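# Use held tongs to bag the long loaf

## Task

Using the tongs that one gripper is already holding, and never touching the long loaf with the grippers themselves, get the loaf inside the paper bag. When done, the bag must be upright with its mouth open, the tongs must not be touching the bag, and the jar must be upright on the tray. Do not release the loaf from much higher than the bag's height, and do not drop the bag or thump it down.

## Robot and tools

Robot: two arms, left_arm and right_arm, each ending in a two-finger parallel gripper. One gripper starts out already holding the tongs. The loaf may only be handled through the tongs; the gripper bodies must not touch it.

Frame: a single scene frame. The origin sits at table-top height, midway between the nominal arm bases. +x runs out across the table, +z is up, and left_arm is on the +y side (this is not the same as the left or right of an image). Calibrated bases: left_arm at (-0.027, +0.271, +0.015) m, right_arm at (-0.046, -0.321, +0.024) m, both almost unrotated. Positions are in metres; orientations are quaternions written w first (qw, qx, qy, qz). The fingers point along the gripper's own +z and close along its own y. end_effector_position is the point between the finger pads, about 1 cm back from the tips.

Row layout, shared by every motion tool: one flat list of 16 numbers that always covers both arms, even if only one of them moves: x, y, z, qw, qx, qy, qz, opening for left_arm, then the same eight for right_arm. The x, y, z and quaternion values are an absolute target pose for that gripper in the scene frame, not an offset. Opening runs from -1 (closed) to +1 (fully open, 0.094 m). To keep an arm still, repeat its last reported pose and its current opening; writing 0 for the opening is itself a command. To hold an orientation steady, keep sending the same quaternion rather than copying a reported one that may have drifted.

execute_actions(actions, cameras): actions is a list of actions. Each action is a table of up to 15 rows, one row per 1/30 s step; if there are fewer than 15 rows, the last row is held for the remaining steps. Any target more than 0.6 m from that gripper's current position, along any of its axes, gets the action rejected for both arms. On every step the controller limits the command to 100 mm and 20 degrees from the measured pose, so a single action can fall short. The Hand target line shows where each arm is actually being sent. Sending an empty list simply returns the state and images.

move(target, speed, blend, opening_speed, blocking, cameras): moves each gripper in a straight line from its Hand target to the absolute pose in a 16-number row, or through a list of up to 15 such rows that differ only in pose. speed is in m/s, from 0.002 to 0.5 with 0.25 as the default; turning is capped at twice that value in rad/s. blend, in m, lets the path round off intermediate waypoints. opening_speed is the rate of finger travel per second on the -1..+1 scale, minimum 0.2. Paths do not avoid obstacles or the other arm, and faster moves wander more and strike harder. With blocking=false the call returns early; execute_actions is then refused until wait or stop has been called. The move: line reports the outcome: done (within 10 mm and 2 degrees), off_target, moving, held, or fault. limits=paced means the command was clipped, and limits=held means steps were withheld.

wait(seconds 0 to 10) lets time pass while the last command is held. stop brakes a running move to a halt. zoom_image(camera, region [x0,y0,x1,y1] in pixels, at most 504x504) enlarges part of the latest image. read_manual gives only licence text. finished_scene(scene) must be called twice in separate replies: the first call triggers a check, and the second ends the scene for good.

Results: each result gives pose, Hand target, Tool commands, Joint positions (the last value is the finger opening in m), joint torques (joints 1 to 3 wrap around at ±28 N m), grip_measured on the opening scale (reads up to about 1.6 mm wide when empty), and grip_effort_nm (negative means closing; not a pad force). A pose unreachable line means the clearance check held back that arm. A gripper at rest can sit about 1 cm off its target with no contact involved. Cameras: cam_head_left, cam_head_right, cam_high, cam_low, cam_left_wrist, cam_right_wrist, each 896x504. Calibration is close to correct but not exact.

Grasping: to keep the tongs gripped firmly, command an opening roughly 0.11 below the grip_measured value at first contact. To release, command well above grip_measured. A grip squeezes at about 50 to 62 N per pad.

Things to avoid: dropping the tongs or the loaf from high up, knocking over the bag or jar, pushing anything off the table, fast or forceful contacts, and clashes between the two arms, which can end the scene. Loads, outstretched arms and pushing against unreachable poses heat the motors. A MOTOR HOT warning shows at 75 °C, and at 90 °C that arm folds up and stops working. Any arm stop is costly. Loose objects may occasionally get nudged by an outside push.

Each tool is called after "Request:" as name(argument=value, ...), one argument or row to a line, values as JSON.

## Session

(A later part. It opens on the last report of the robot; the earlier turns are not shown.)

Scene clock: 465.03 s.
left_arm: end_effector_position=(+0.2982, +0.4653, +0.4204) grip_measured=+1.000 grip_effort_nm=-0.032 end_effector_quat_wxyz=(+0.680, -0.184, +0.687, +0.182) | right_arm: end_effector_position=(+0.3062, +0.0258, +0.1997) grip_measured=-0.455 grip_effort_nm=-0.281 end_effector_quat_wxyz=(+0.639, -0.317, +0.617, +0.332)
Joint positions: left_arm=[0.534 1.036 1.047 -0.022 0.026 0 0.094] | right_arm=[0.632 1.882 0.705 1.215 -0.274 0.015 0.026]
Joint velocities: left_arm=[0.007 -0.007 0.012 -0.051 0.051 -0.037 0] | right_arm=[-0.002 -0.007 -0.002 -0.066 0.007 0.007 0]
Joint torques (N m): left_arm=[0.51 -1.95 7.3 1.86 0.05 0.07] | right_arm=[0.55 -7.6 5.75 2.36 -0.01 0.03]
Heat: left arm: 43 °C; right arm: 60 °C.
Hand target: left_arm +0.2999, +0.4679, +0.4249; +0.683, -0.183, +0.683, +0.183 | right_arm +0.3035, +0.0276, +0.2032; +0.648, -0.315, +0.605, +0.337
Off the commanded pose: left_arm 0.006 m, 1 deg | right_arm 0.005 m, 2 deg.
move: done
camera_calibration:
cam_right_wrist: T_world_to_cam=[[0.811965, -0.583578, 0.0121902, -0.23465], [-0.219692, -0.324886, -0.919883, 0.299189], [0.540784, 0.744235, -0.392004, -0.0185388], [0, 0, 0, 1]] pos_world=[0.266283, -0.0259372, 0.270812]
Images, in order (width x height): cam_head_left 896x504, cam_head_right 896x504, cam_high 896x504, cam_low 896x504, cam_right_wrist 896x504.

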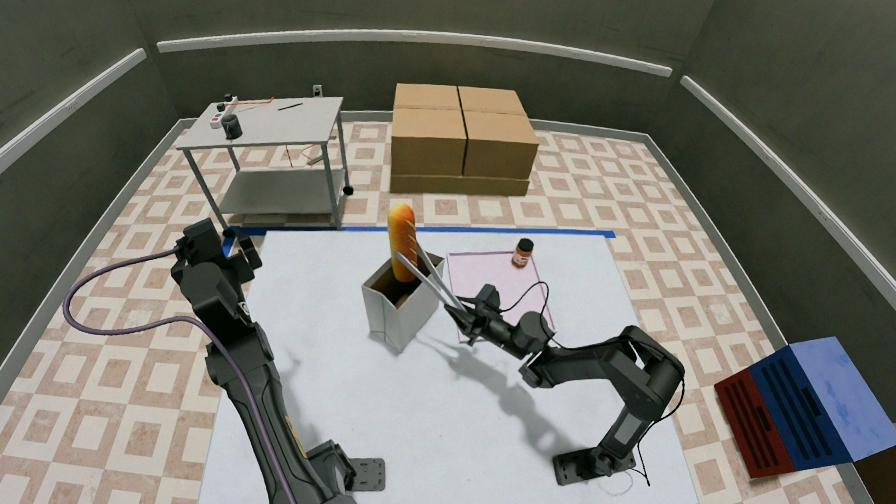

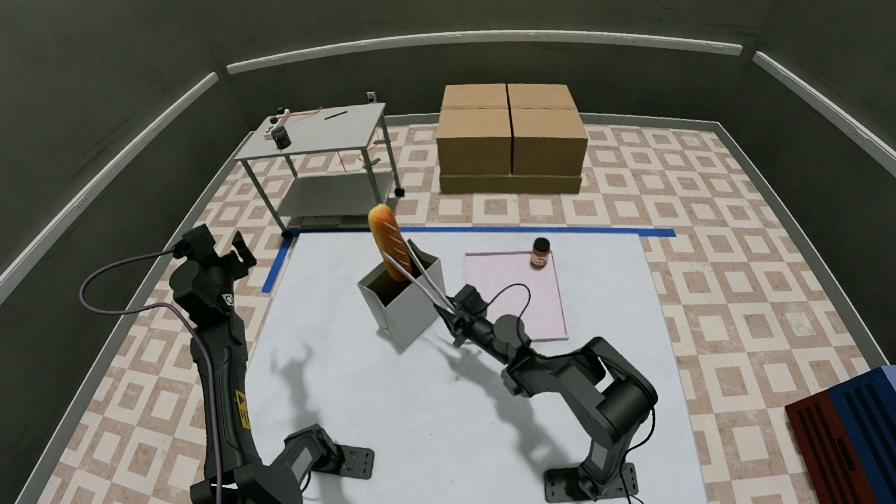

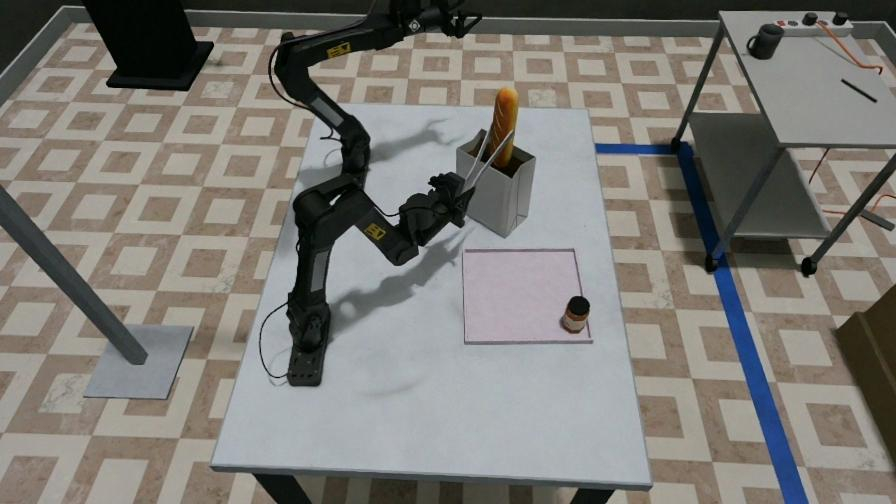

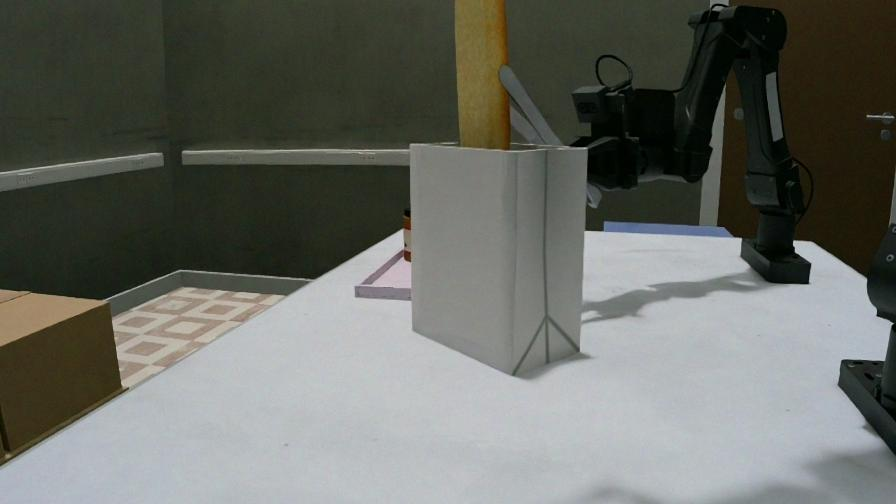

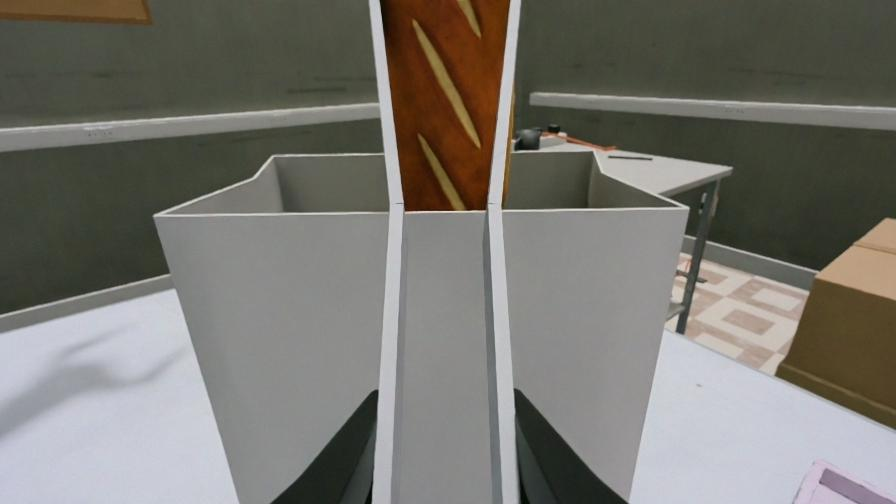

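Request:
move(
  target=[0.300, 0.468, 0.425, 0.6830, -0.1830, 0.6830, 0.1830, 1.0, 0.304, 0.028, 0.203, 0.6487, -0.3149, 0.6049, 0.3377, -0.19],
  speed=0.05,
  opening_speed=0.25,
  cameras=["cam_head_left", "cam_head_right", "cam_high", "cam_low", "cam_right_wrist"],
)

Scene clock: 491.13 s.
left_arm: end_effector_position=(+0.2982, +0.4653, +0.4204) grip_measured=+1.000 grip_effort_nm=-0.042 end_effector_quat_wxyz=(+0.680, -0.184, +0.687, +0.182) | right_arm: end_effector_position=(+0.3059, +0.0255, +0.2073) grip_measured=-0.192 grip_effort_nm=0.115 end_effector_quat_wxyz=(+0.650, -0.314, +0.606, +0.334)
Joint positions: left_arm=[0.534 1.036 1.047 -0.022 0.026 0 0.094] | right_arm=[0.632 1.882 0.705 1.246 -0.274 0.015 0.038]
Joint velocities: left_arm=[-0.002 0.007 0.002 -0.007 0.022 -0.007 0] | right_arm=[-0.012 -0.002 -0.002 -0.022 0.007 -0.051 0.001]
Joint torques (N m): left_arm=[0.57 -2.1 7.2 1.86 0.07 0] | right_arm=[0.57 -7.34 5.9 2.09 0.01 0.03]
Heat: left arm: 43 °C; right arm: 61 °C.
Hand target: left_arm +0.2999, +0.4680, +0.4249; +0.683, -0.183, +0.683, +0.183 | right_arm +0.3039, +0.0279, +0.2030; +0.649, -0.315, +0.605, +0.337
Off the commanded pose: left_arm 0.006 m, 1 deg | right_arm 0.005 m, 0 deg.
move: done
camera_calibration:
cam_right_wrist: T_world_to_cam=[[0.811567, -0.583899, 0.0205103, -0.23623], [-0.197145, -0.306722, -0.931158, 0.300967], [0.549993, 0.751654, -0.364038, -0.0240217], [0, 0, 0, 1]] pos_world=[0.264262, -0.0275651, 0.276348]
Images, in order (width x height): cam_head_left 896x504, cam_head_right 896x504, cam_high 896x504, cam_low 896x504, cam_right_wrist 896x504.

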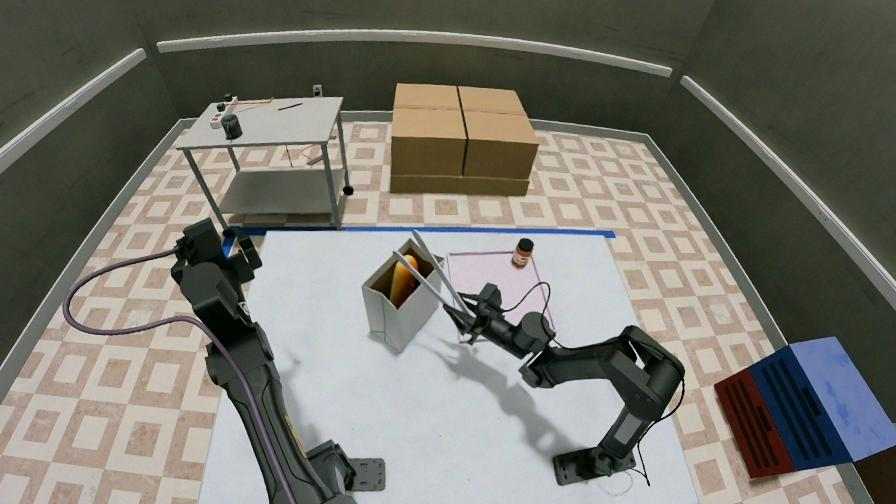

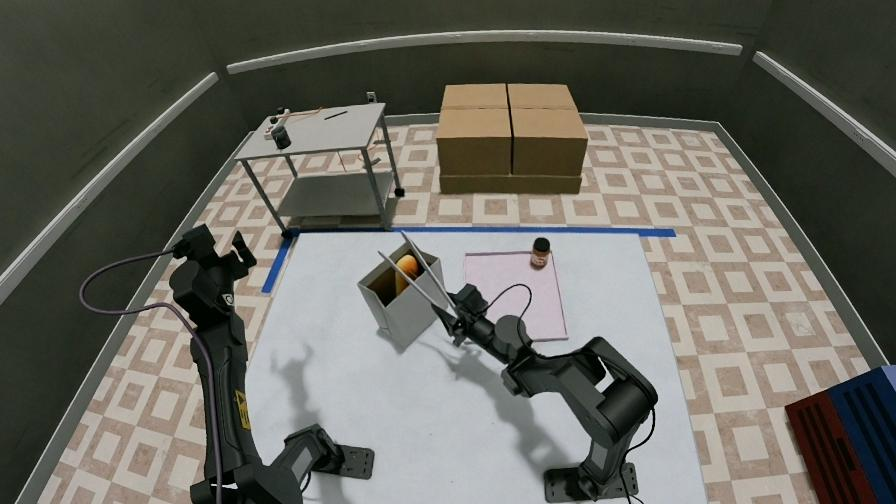

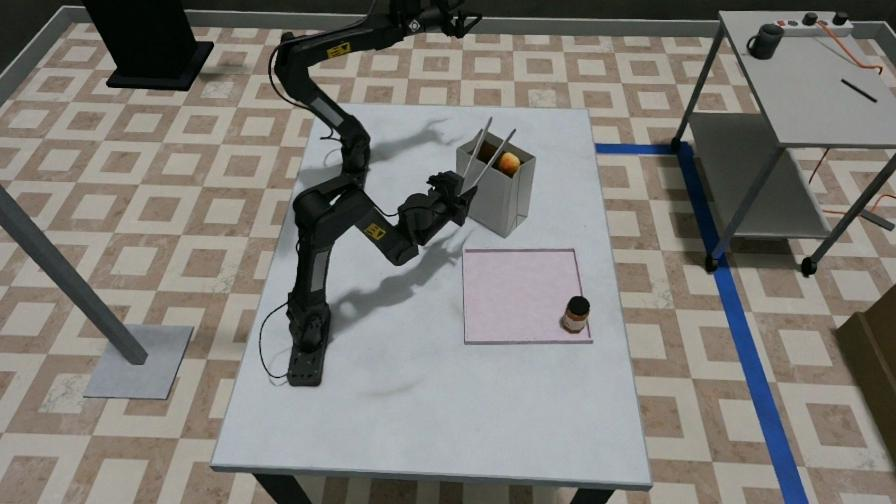

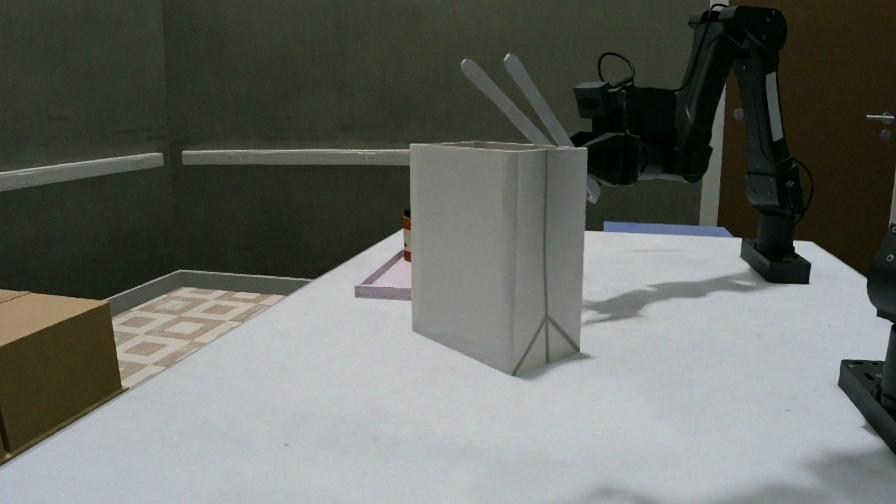

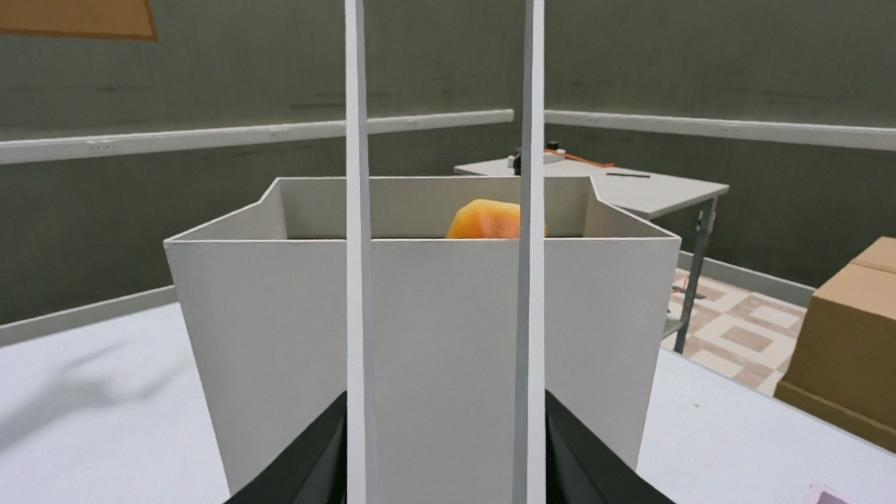

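Request:
move(
  target=[
    [0.300, 0.468, 0.425, 0.6830, -0.1830, 0.6830, 0.1830, 1.0, 0.304, 0.028, 0.300, 0.6487, -0.3149, 0.6049, 0.3377, -0.19],
    [0.300, 0.468, 0.425, 0.6830, -0.1830, 0.6830, 0.1830, 1.0, 0.265, -0.05, 0.31, 0.6040, -0.2620, 0.7198, 0.2198, -0.19],
  ],
  speed=[0.1, 0.12],
  cameras=["cam_head_left", "cam_high", "cam_low", "cam_right_wrist"],
)

Scene clock: 510.23 s.
left_arm: end_effector_position=(+0.2982, +0.4653, +0.4204) grip_measured=+1.000 grip_effort_nm=-0.037 end_effector_quat_wxyz=(+0.680, -0.184, +0.687, +0.182) | right_arm: end_effector_position=(+0.2711, -0.0471, +0.2973) grip_measured=-0.192 grip_effort_nm=0.105 end_effector_quat_wxyz=(+0.589, -0.267, +0.731, +0.219)
Joint positions: left_arm=[0.534 1.036 1.047 -0.022 0.026 0 0.094] | right_arm=[0.667 1.212 0.813 0.186 0.007 0.006 0.038]
Joint velocities: left_arm=[0.007 0.012 0.017 0.037 0.037 0.007 0] | right_arm=[-0.022 -0.012 0.012 0.037 -0.007 -0.007 -0.001]
Joint torques (N m): left_arm=[0.43 -1.87 7.2 1.85 0.06 0.04] | right_arm=[0.77 -6.82 9.16 2 0.14 -0.02]
Heat: left arm: 43 °C; right arm: 60 °C.
Hand target: left_arm +0.2999, +0.4680, +0.4249; +0.683, -0.183, +0.683, +0.183 | right_arm +0.2677, -0.0483, +0.3104; +0.602, -0.263, +0.721, +0.221
Off the commanded pose: left_arm 0.006 m, 1 deg | right_arm 0.014 m, 2 deg.
move: off_target (right_arm)
camera_calibration:
cam_right_wrist: T_world_to_cam=[[0.647486, -0.761966, 0.0129858, -0.213879], [-0.455729, -0.400804, -0.794775, 0.380783], [0.610797, 0.508688, -0.606765, 0.126732], [0, 0, 0, 1]] pos_world=[0.23461, -0.0748163, 0.382311]
Images, in order (width x height): cam_head_left 896x504, cam_high 896x504, cam_low 896x504, cam_right_wrist 896x504.

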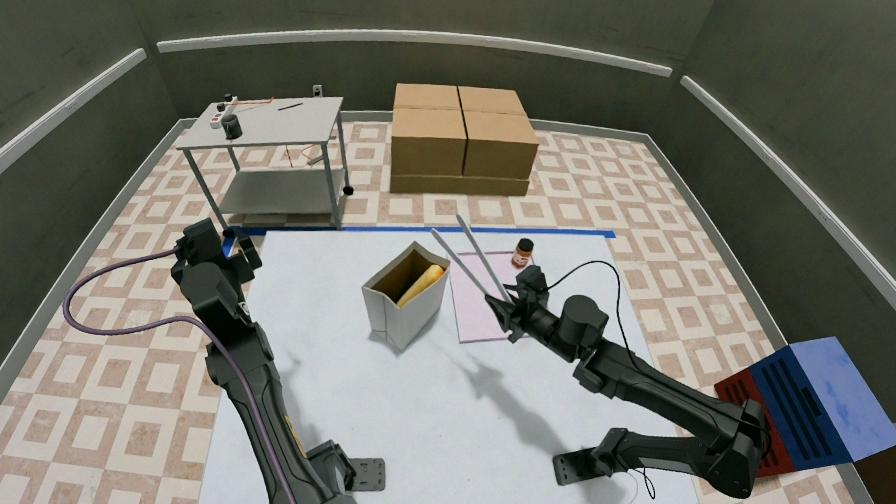

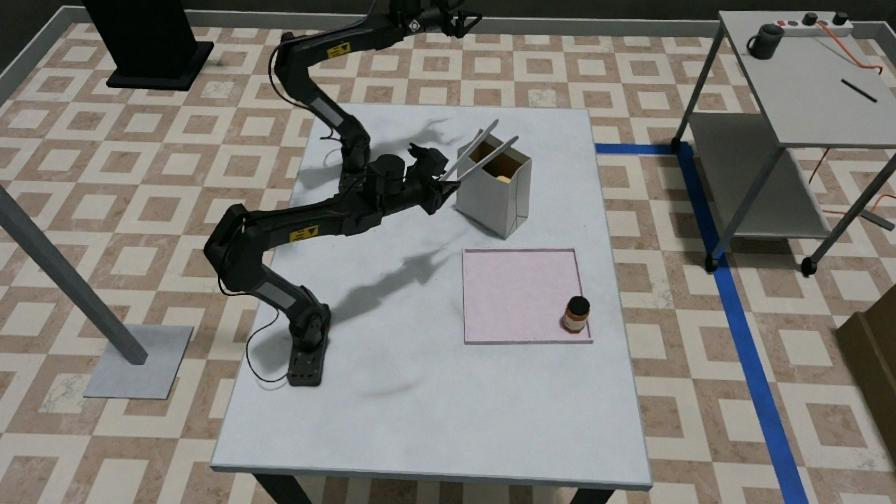

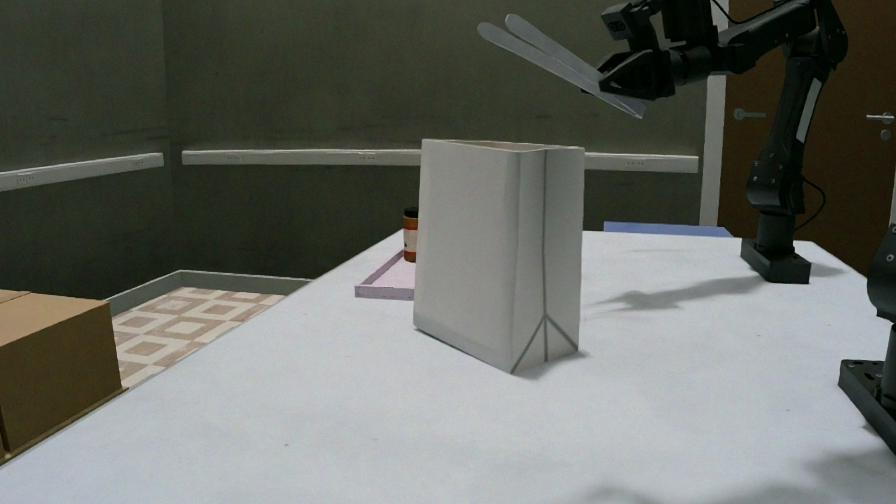

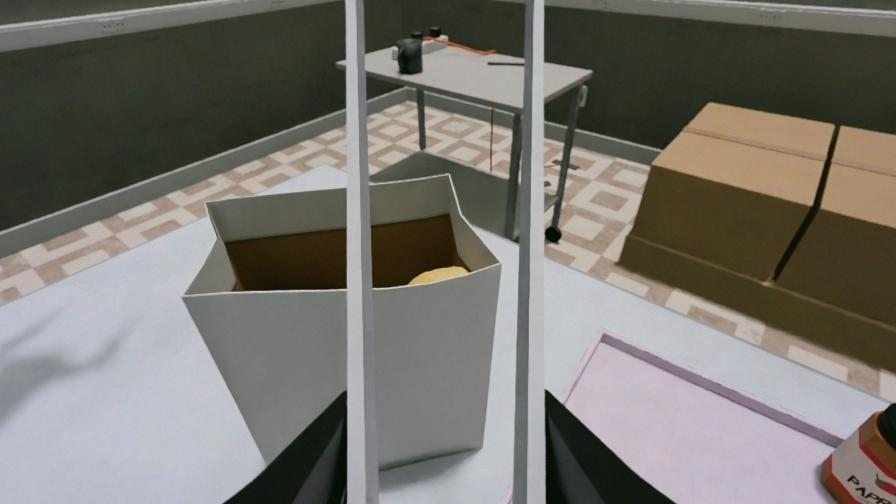

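Request:
zoom_image(
  camera="cam_low",
  region=[380, 120, 620, 400],
)

Request:
wait(
  seconds=0.5,
  cameras=["cam_head_left", "cam_high", "cam_low", "cam_right_wrist"],
)

Scaled by 1.800.

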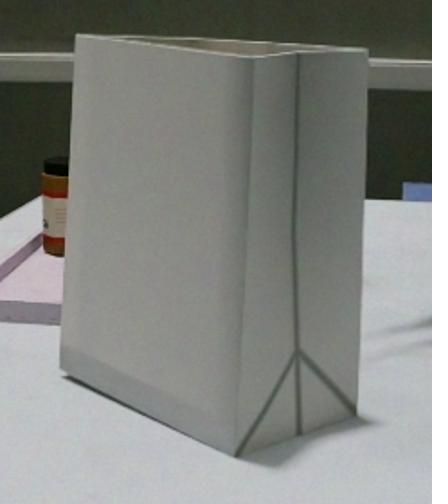

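Scene clock: 521.10 s.
left_arm: end_effector_position=(+0.2982, +0.4653, +0.4204) grip_measured=+1.000 grip_effort_nm=-0.042 end_effector_quat_wxyz=(+0.680, -0.184, +0.687, +0.182) | right_arm: end_effector_position=(+0.2711, -0.0472, +0.2970) grip_measured=-0.192 grip_effort_nm=0.110 end_effector_quat_wxyz=(+0.589, -0.267, +0.731, +0.218)
Joint positions: left_arm=[0.534 1.036 1.047 -0.022 0.026 0 0.094] | right_arm=[0.667 1.212 0.813 0.185 0.008 0.006 0.038]
Joint velocities: left_arm=[0.012 0.017 0.002 0.007 -0.007 -0.066 0] | right_arm=[-0.002 -0.012 0.002 0.037 -0.081 -0.007 0.001]
Joint torques (N m): left_arm=[0.84 -1.94 7.06 1.84 0.09 0.02] | right_arm=[0.75 -6.82 9.14 1.98 0.12 -0.02]
Heat: left arm: 43 °C; right arm: 60 °C.
Hand target: left_arm +0.2999, +0.4680, +0.4249; +0.683, -0.183, +0.683, +0.183 | right_arm +0.2678, -0.0484, +0.3104; +0.602, -0.263, +0.721, +0.221
Tool commands: left_gripper/opening=+1.0 right_gripper/opening=-0.19
Off the commanded pose: left_arm 0.006 m, 1 deg | right_arm 0.015 m, 2 deg.
wait: 0.50 s; at rest from the start
camera_calibration:
cam_right_wrist: T_world_to_cam=[[0.646928, -0.762438, 0.0131579, -0.213934], [-0.456632, -0.401156, -0.794079, 0.380546], [0.610714, 0.507704, -0.607672, 0.126855], [0, 0, 0, 1]] pos_world=[0.234697, -0.0748581, 0.382085]
Images, in order (width x height): cam_head_left 896x504, cam_high 896x504, cam_low 896x504, cam_right_wrist 896x504.

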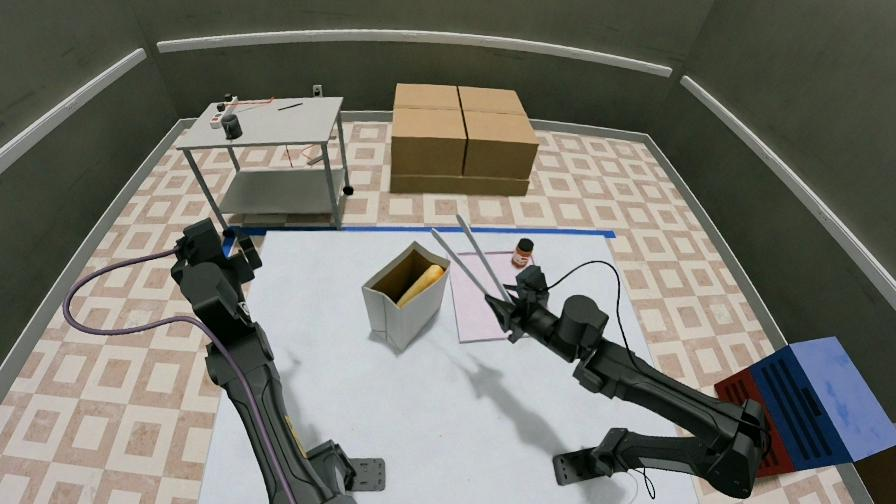

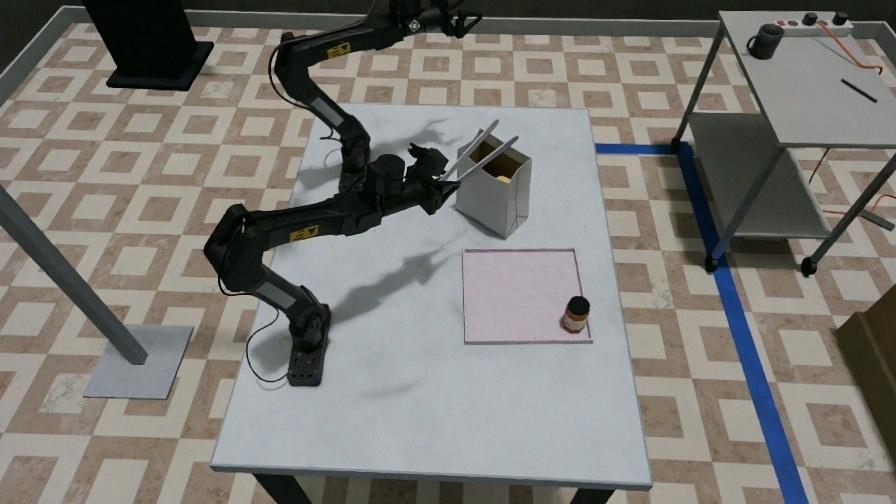

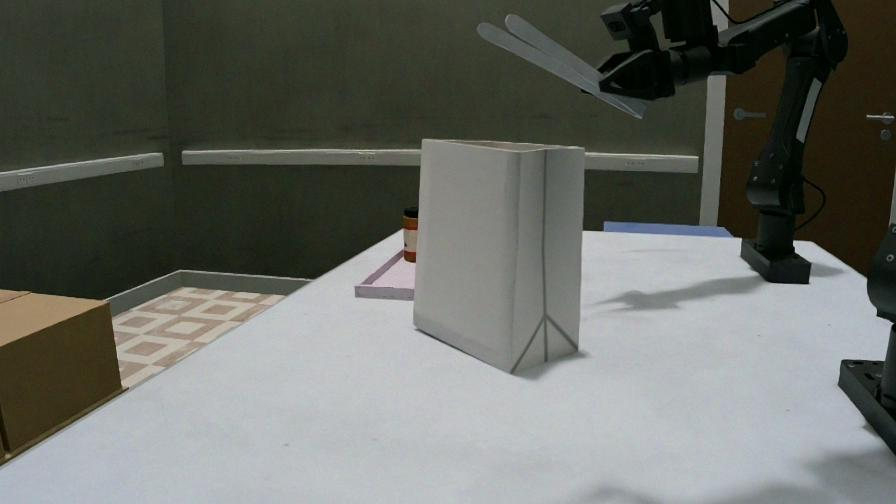

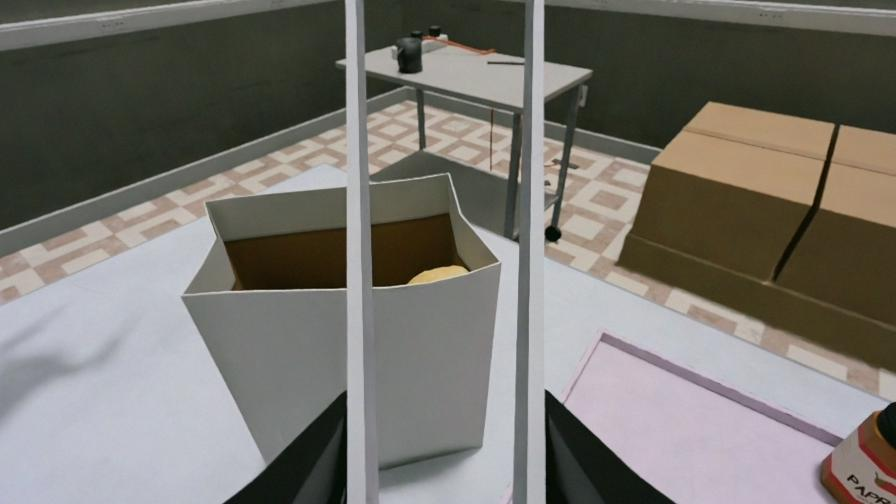

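Request:
zoom_image(
  camera="cam_right_wrist",
  region=[160, 150, 560, 500],
)

Request:
zoom_image(
  camera="cam_head_left",
  region=[340, 210, 480, 370],
)

Request:
zoom_image(
  camera="cam_high",
  region=[430, 100, 570, 260],
)

Scaled by 1.260.

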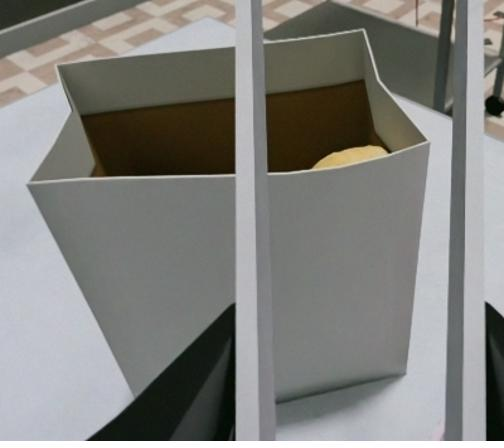

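Scaled by 3.150.

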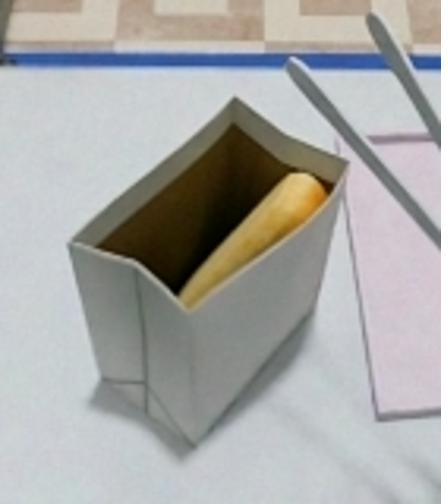

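Scaled by 3.150.

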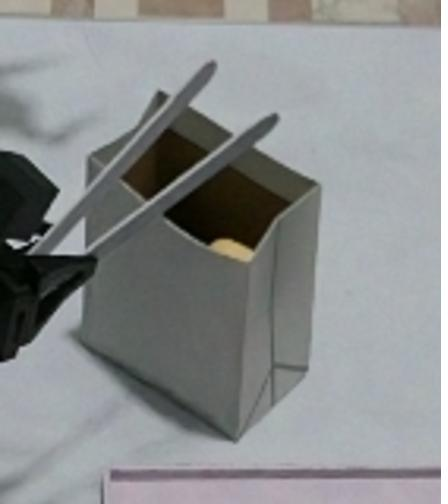

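Request:
move(
  target=[
    [0.300, 0.468, 0.425, 0.6830, -0.1830, 0.6830, 0.1830, 1.0, 0.265, -0.12, 0.28, 0.5225, -0.1400, 0.8114, 0.2174, -0.19],
    [0.300, 0.468, 0.425, 0.6830, -0.1830, 0.6830, 0.1830, 1.0, 0.28, -0.155, 0.16, 0.4540, 0.0, 0.8910, 0.0, -0.19],
    [0.300, 0.468, 0.425, 0.6830, -0.1830, 0.6830, 0.1830, 1.0, 0.28, -0.155, 0.08, 0.4540, 0.0, 0.8910, 0.0, -0.19],
  ],
  speed=[0.15, 0.12, 0.05],
  blend=[0.03, 0.02, 0],
  cameras=["cam_head_left", "cam_high", "cam_low", "cam_right_wrist"],
)

Scene clock: 565.60 s.
left_arm: end_effector_position=(+0.2982, +0.4653, +0.4204) grip_measured=+1.000 grip_effort_nm=-0.032 end_effector_quat_wxyz=(+0.680, -0.184, +0.687, +0.182) | right_arm: end_effector_position=(+0.2801, -0.1541, +0.0843) grip_measured=-0.192 grip_effort_nm=0.105 end_effector_quat_wxyz=(+0.445, -0.003, +0.895, +0.012)
Joint positions: left_arm=[0.534 1.036 1.047 -0.022 0.026 0 0.094] | right_arm=[0.674 1.513 0.561 0.176 0.532 0.485 0.038]
Joint velocities: left_arm=[0.022 0.037 0.022 0.051 0.051 0.007 0] | right_arm=[-0.007 -0.012 -0.017 -0.051 -0.007 -0.066 -0.001]
Joint torques (N m): left_arm=[0.46 -1.92 7.12 1.82 0.07 0.05] | right_arm=[0.75 -4.63 5.85 1.62 0.53 0.03]
Heat: left arm: 43 °C; right arm: 60 °C.
Hand target: left_arm +0.2999, +0.4680, +0.4249; +0.683, -0.183, +0.683, +0.183 | right_arm +0.2789, -0.1568, +0.0805; +0.448, -0.001, +0.894, +0.002
Off the commanded pose: left_arm 0.006 m, 1 deg | right_arm 0.004 m, 2 deg.
move: done
camera_calibration:
cam_right_wrist: T_world_to_cam=[[0.0234563, -0.999722, -0.00235335, -0.159092], [-0.885421, -0.0196814, -0.464372, 0.323972], [0.464197, 0.0129762, -0.885637, 0.0346123], [0, 0, 0, 1]] pos_world=[0.274516, -0.153121, 0.180723]
Images, in order (width x height): cam_head_left 896x504, cam_high 896x504, cam_low 896x504, cam_right_wrist 896x504.

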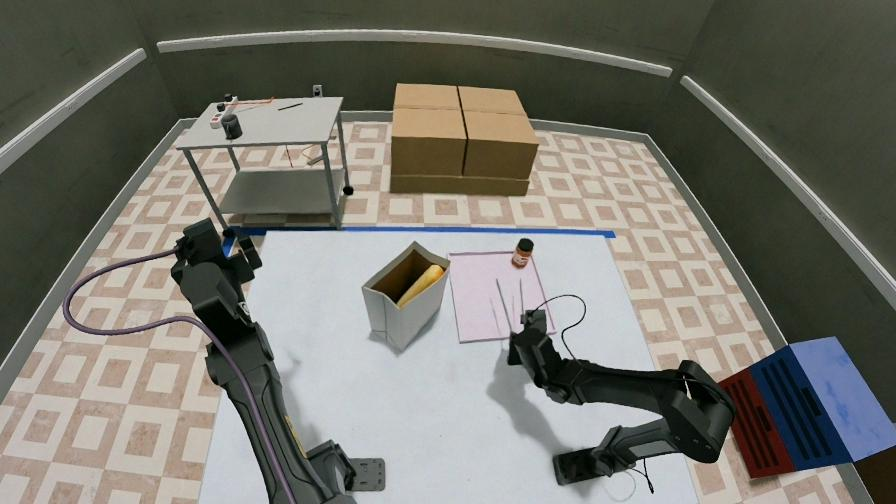

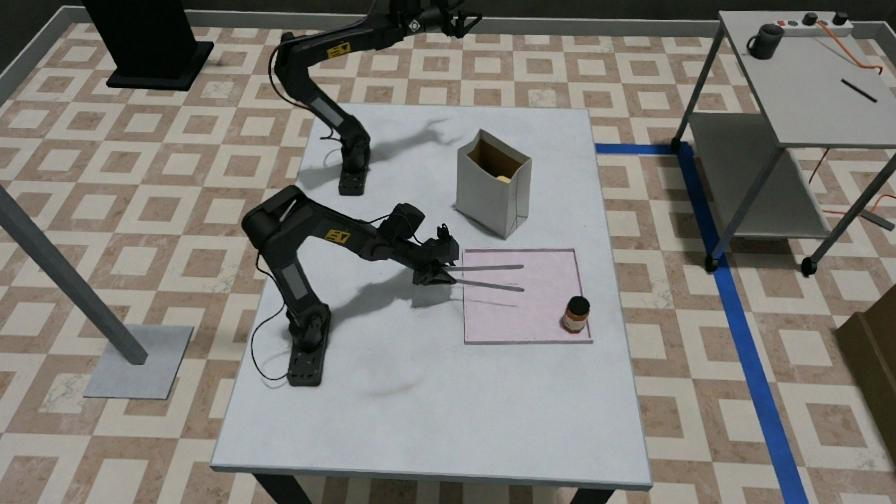

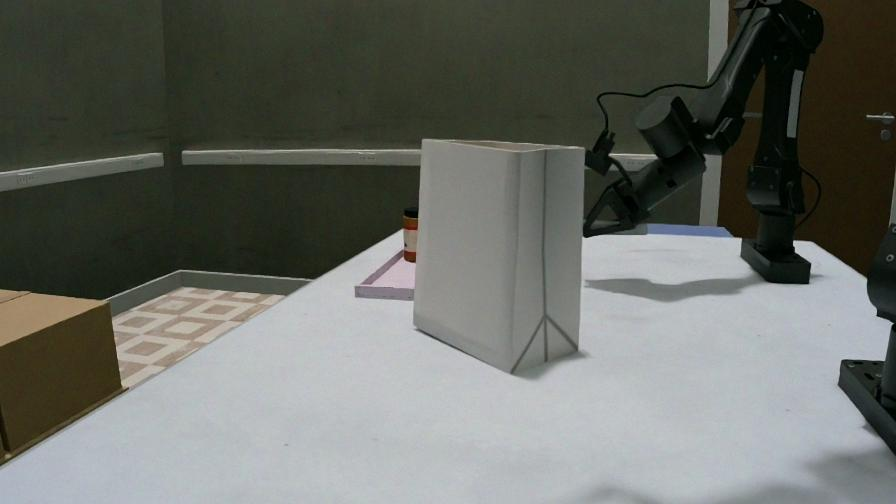

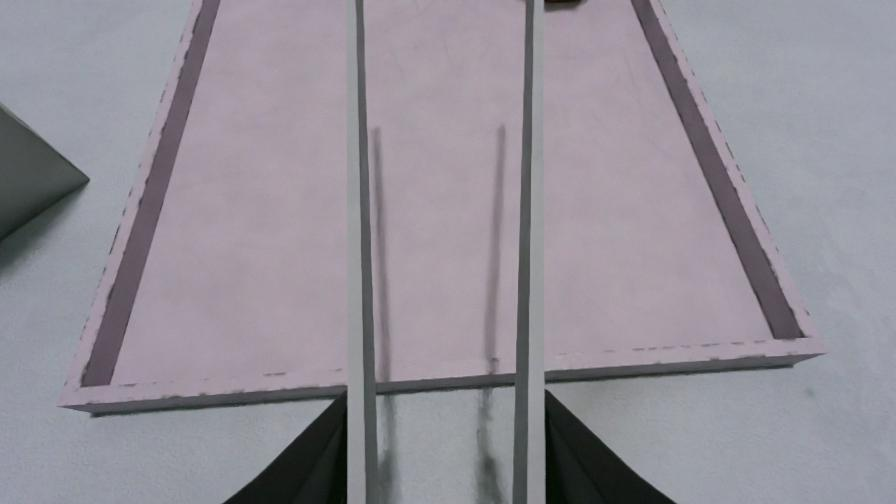

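Request:
move(
  target=[0.300, 0.468, 0.425, 0.6830, -0.1830, 0.6830, 0.1830, 1.0, 0.28, -0.155, 0.062, 0.4540, 0.0, 0.8910, 0.0, -0.24],
  speed=0.05,
  cameras=["cam_head_left", "cam_high", "cam_low", "cam_right_wrist"],
)

Scene clock: 572.23 s.
left_arm: end_effector_position=(+0.2982, +0.4653, +0.4204) grip_measured=+1.000 grip_effort_nm=-0.037 end_effector_quat_wxyz=(+0.680, -0.184, +0.687, +0.182) | right_arm: end_effector_position=(+0.2813, -0.1522, +0.0663) grip_measured=-0.236 grip_effort_nm=-0.178 end_effector_quat_wxyz=(+0.451, -0.002, +0.893, +0.010)
Joint positions: left_arm=[0.534 1.036 1.047 -0.022 0.026 0 0.094] | right_arm=[0.682 1.593 0.528 0.297 0.547 0.485 0.036]
Joint velocities: left_arm=[-0.007 -0.007 0.007 0.037 0.007 -0.007 0] | right_arm=[0.002 -0.002 0.002 0.007 0.022 -0.037 0]
Joint torques (N m): left_arm=[0.53 -1.99 7.25 1.85 0.06 0.02] | right_arm=[0.76 -4.86 5.33 1.61 0.52 0.04]
Heat: left arm: 43 °C; right arm: 59 °C.
Hand target: left_arm +0.2999, +0.4680, +0.4249; +0.683, -0.183, +0.683, +0.183 | right_arm +0.2796, -0.1554, +0.0621; +0.454, +0.000, +0.891, +0.000
Off the commanded pose: left_arm 0.006 m, 1 deg | right_arm 0.005 m, 1 deg.
move: done
camera_calibration:
cam_right_wrist: T_world_to_cam=[[0.0201973, -0.999796, 0.000437512, -0.156551], [-0.879408, -0.0179734, -0.47573, 0.316032], [0.47564, 0.00922369, -0.879591, 0.013812], [0, 0, 0, 1]] pos_world=[0.274513, -0.150966, 0.162563]
Images, in order (width x height): cam_head_left 896x504, cam_high 896x504, cam_low 896x504, cam_right_wrist 896x504.

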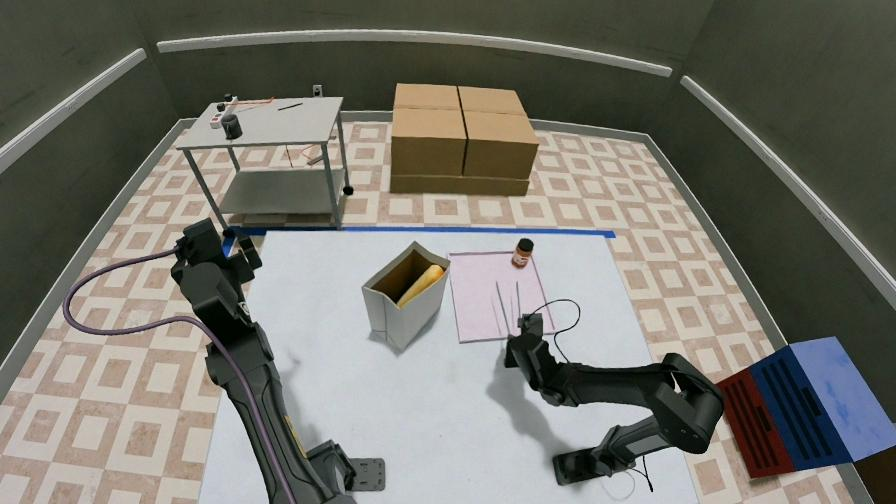

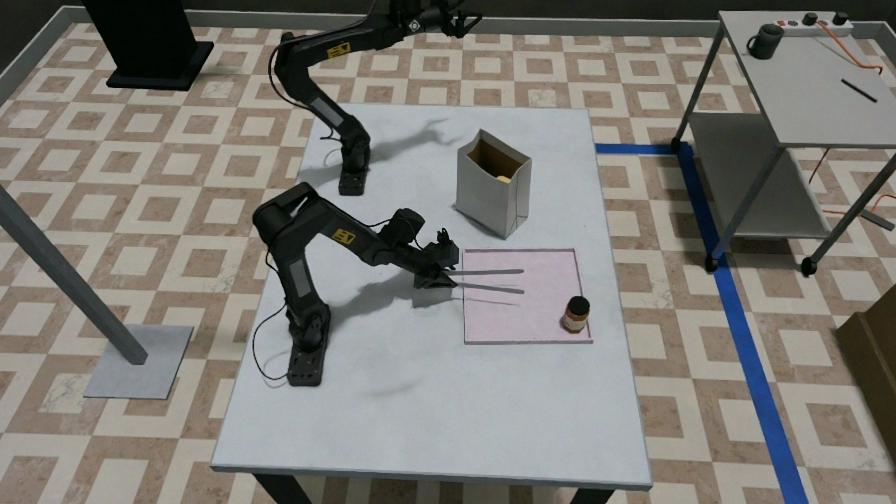

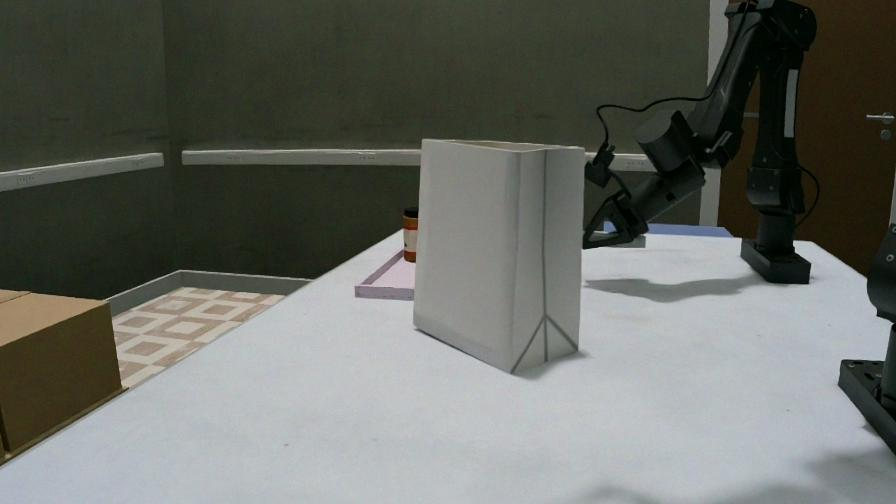

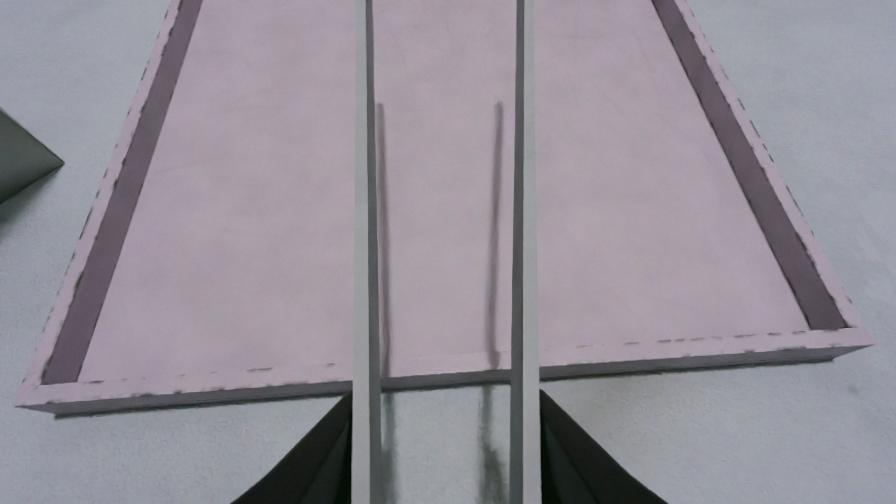

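Request:
finished_scene(
  scene=2,
)

This call ended nothing. Check each condition of the task against the scene as it is now, look again where you are not sure, and mend what is not met. Then call finished_scene again.


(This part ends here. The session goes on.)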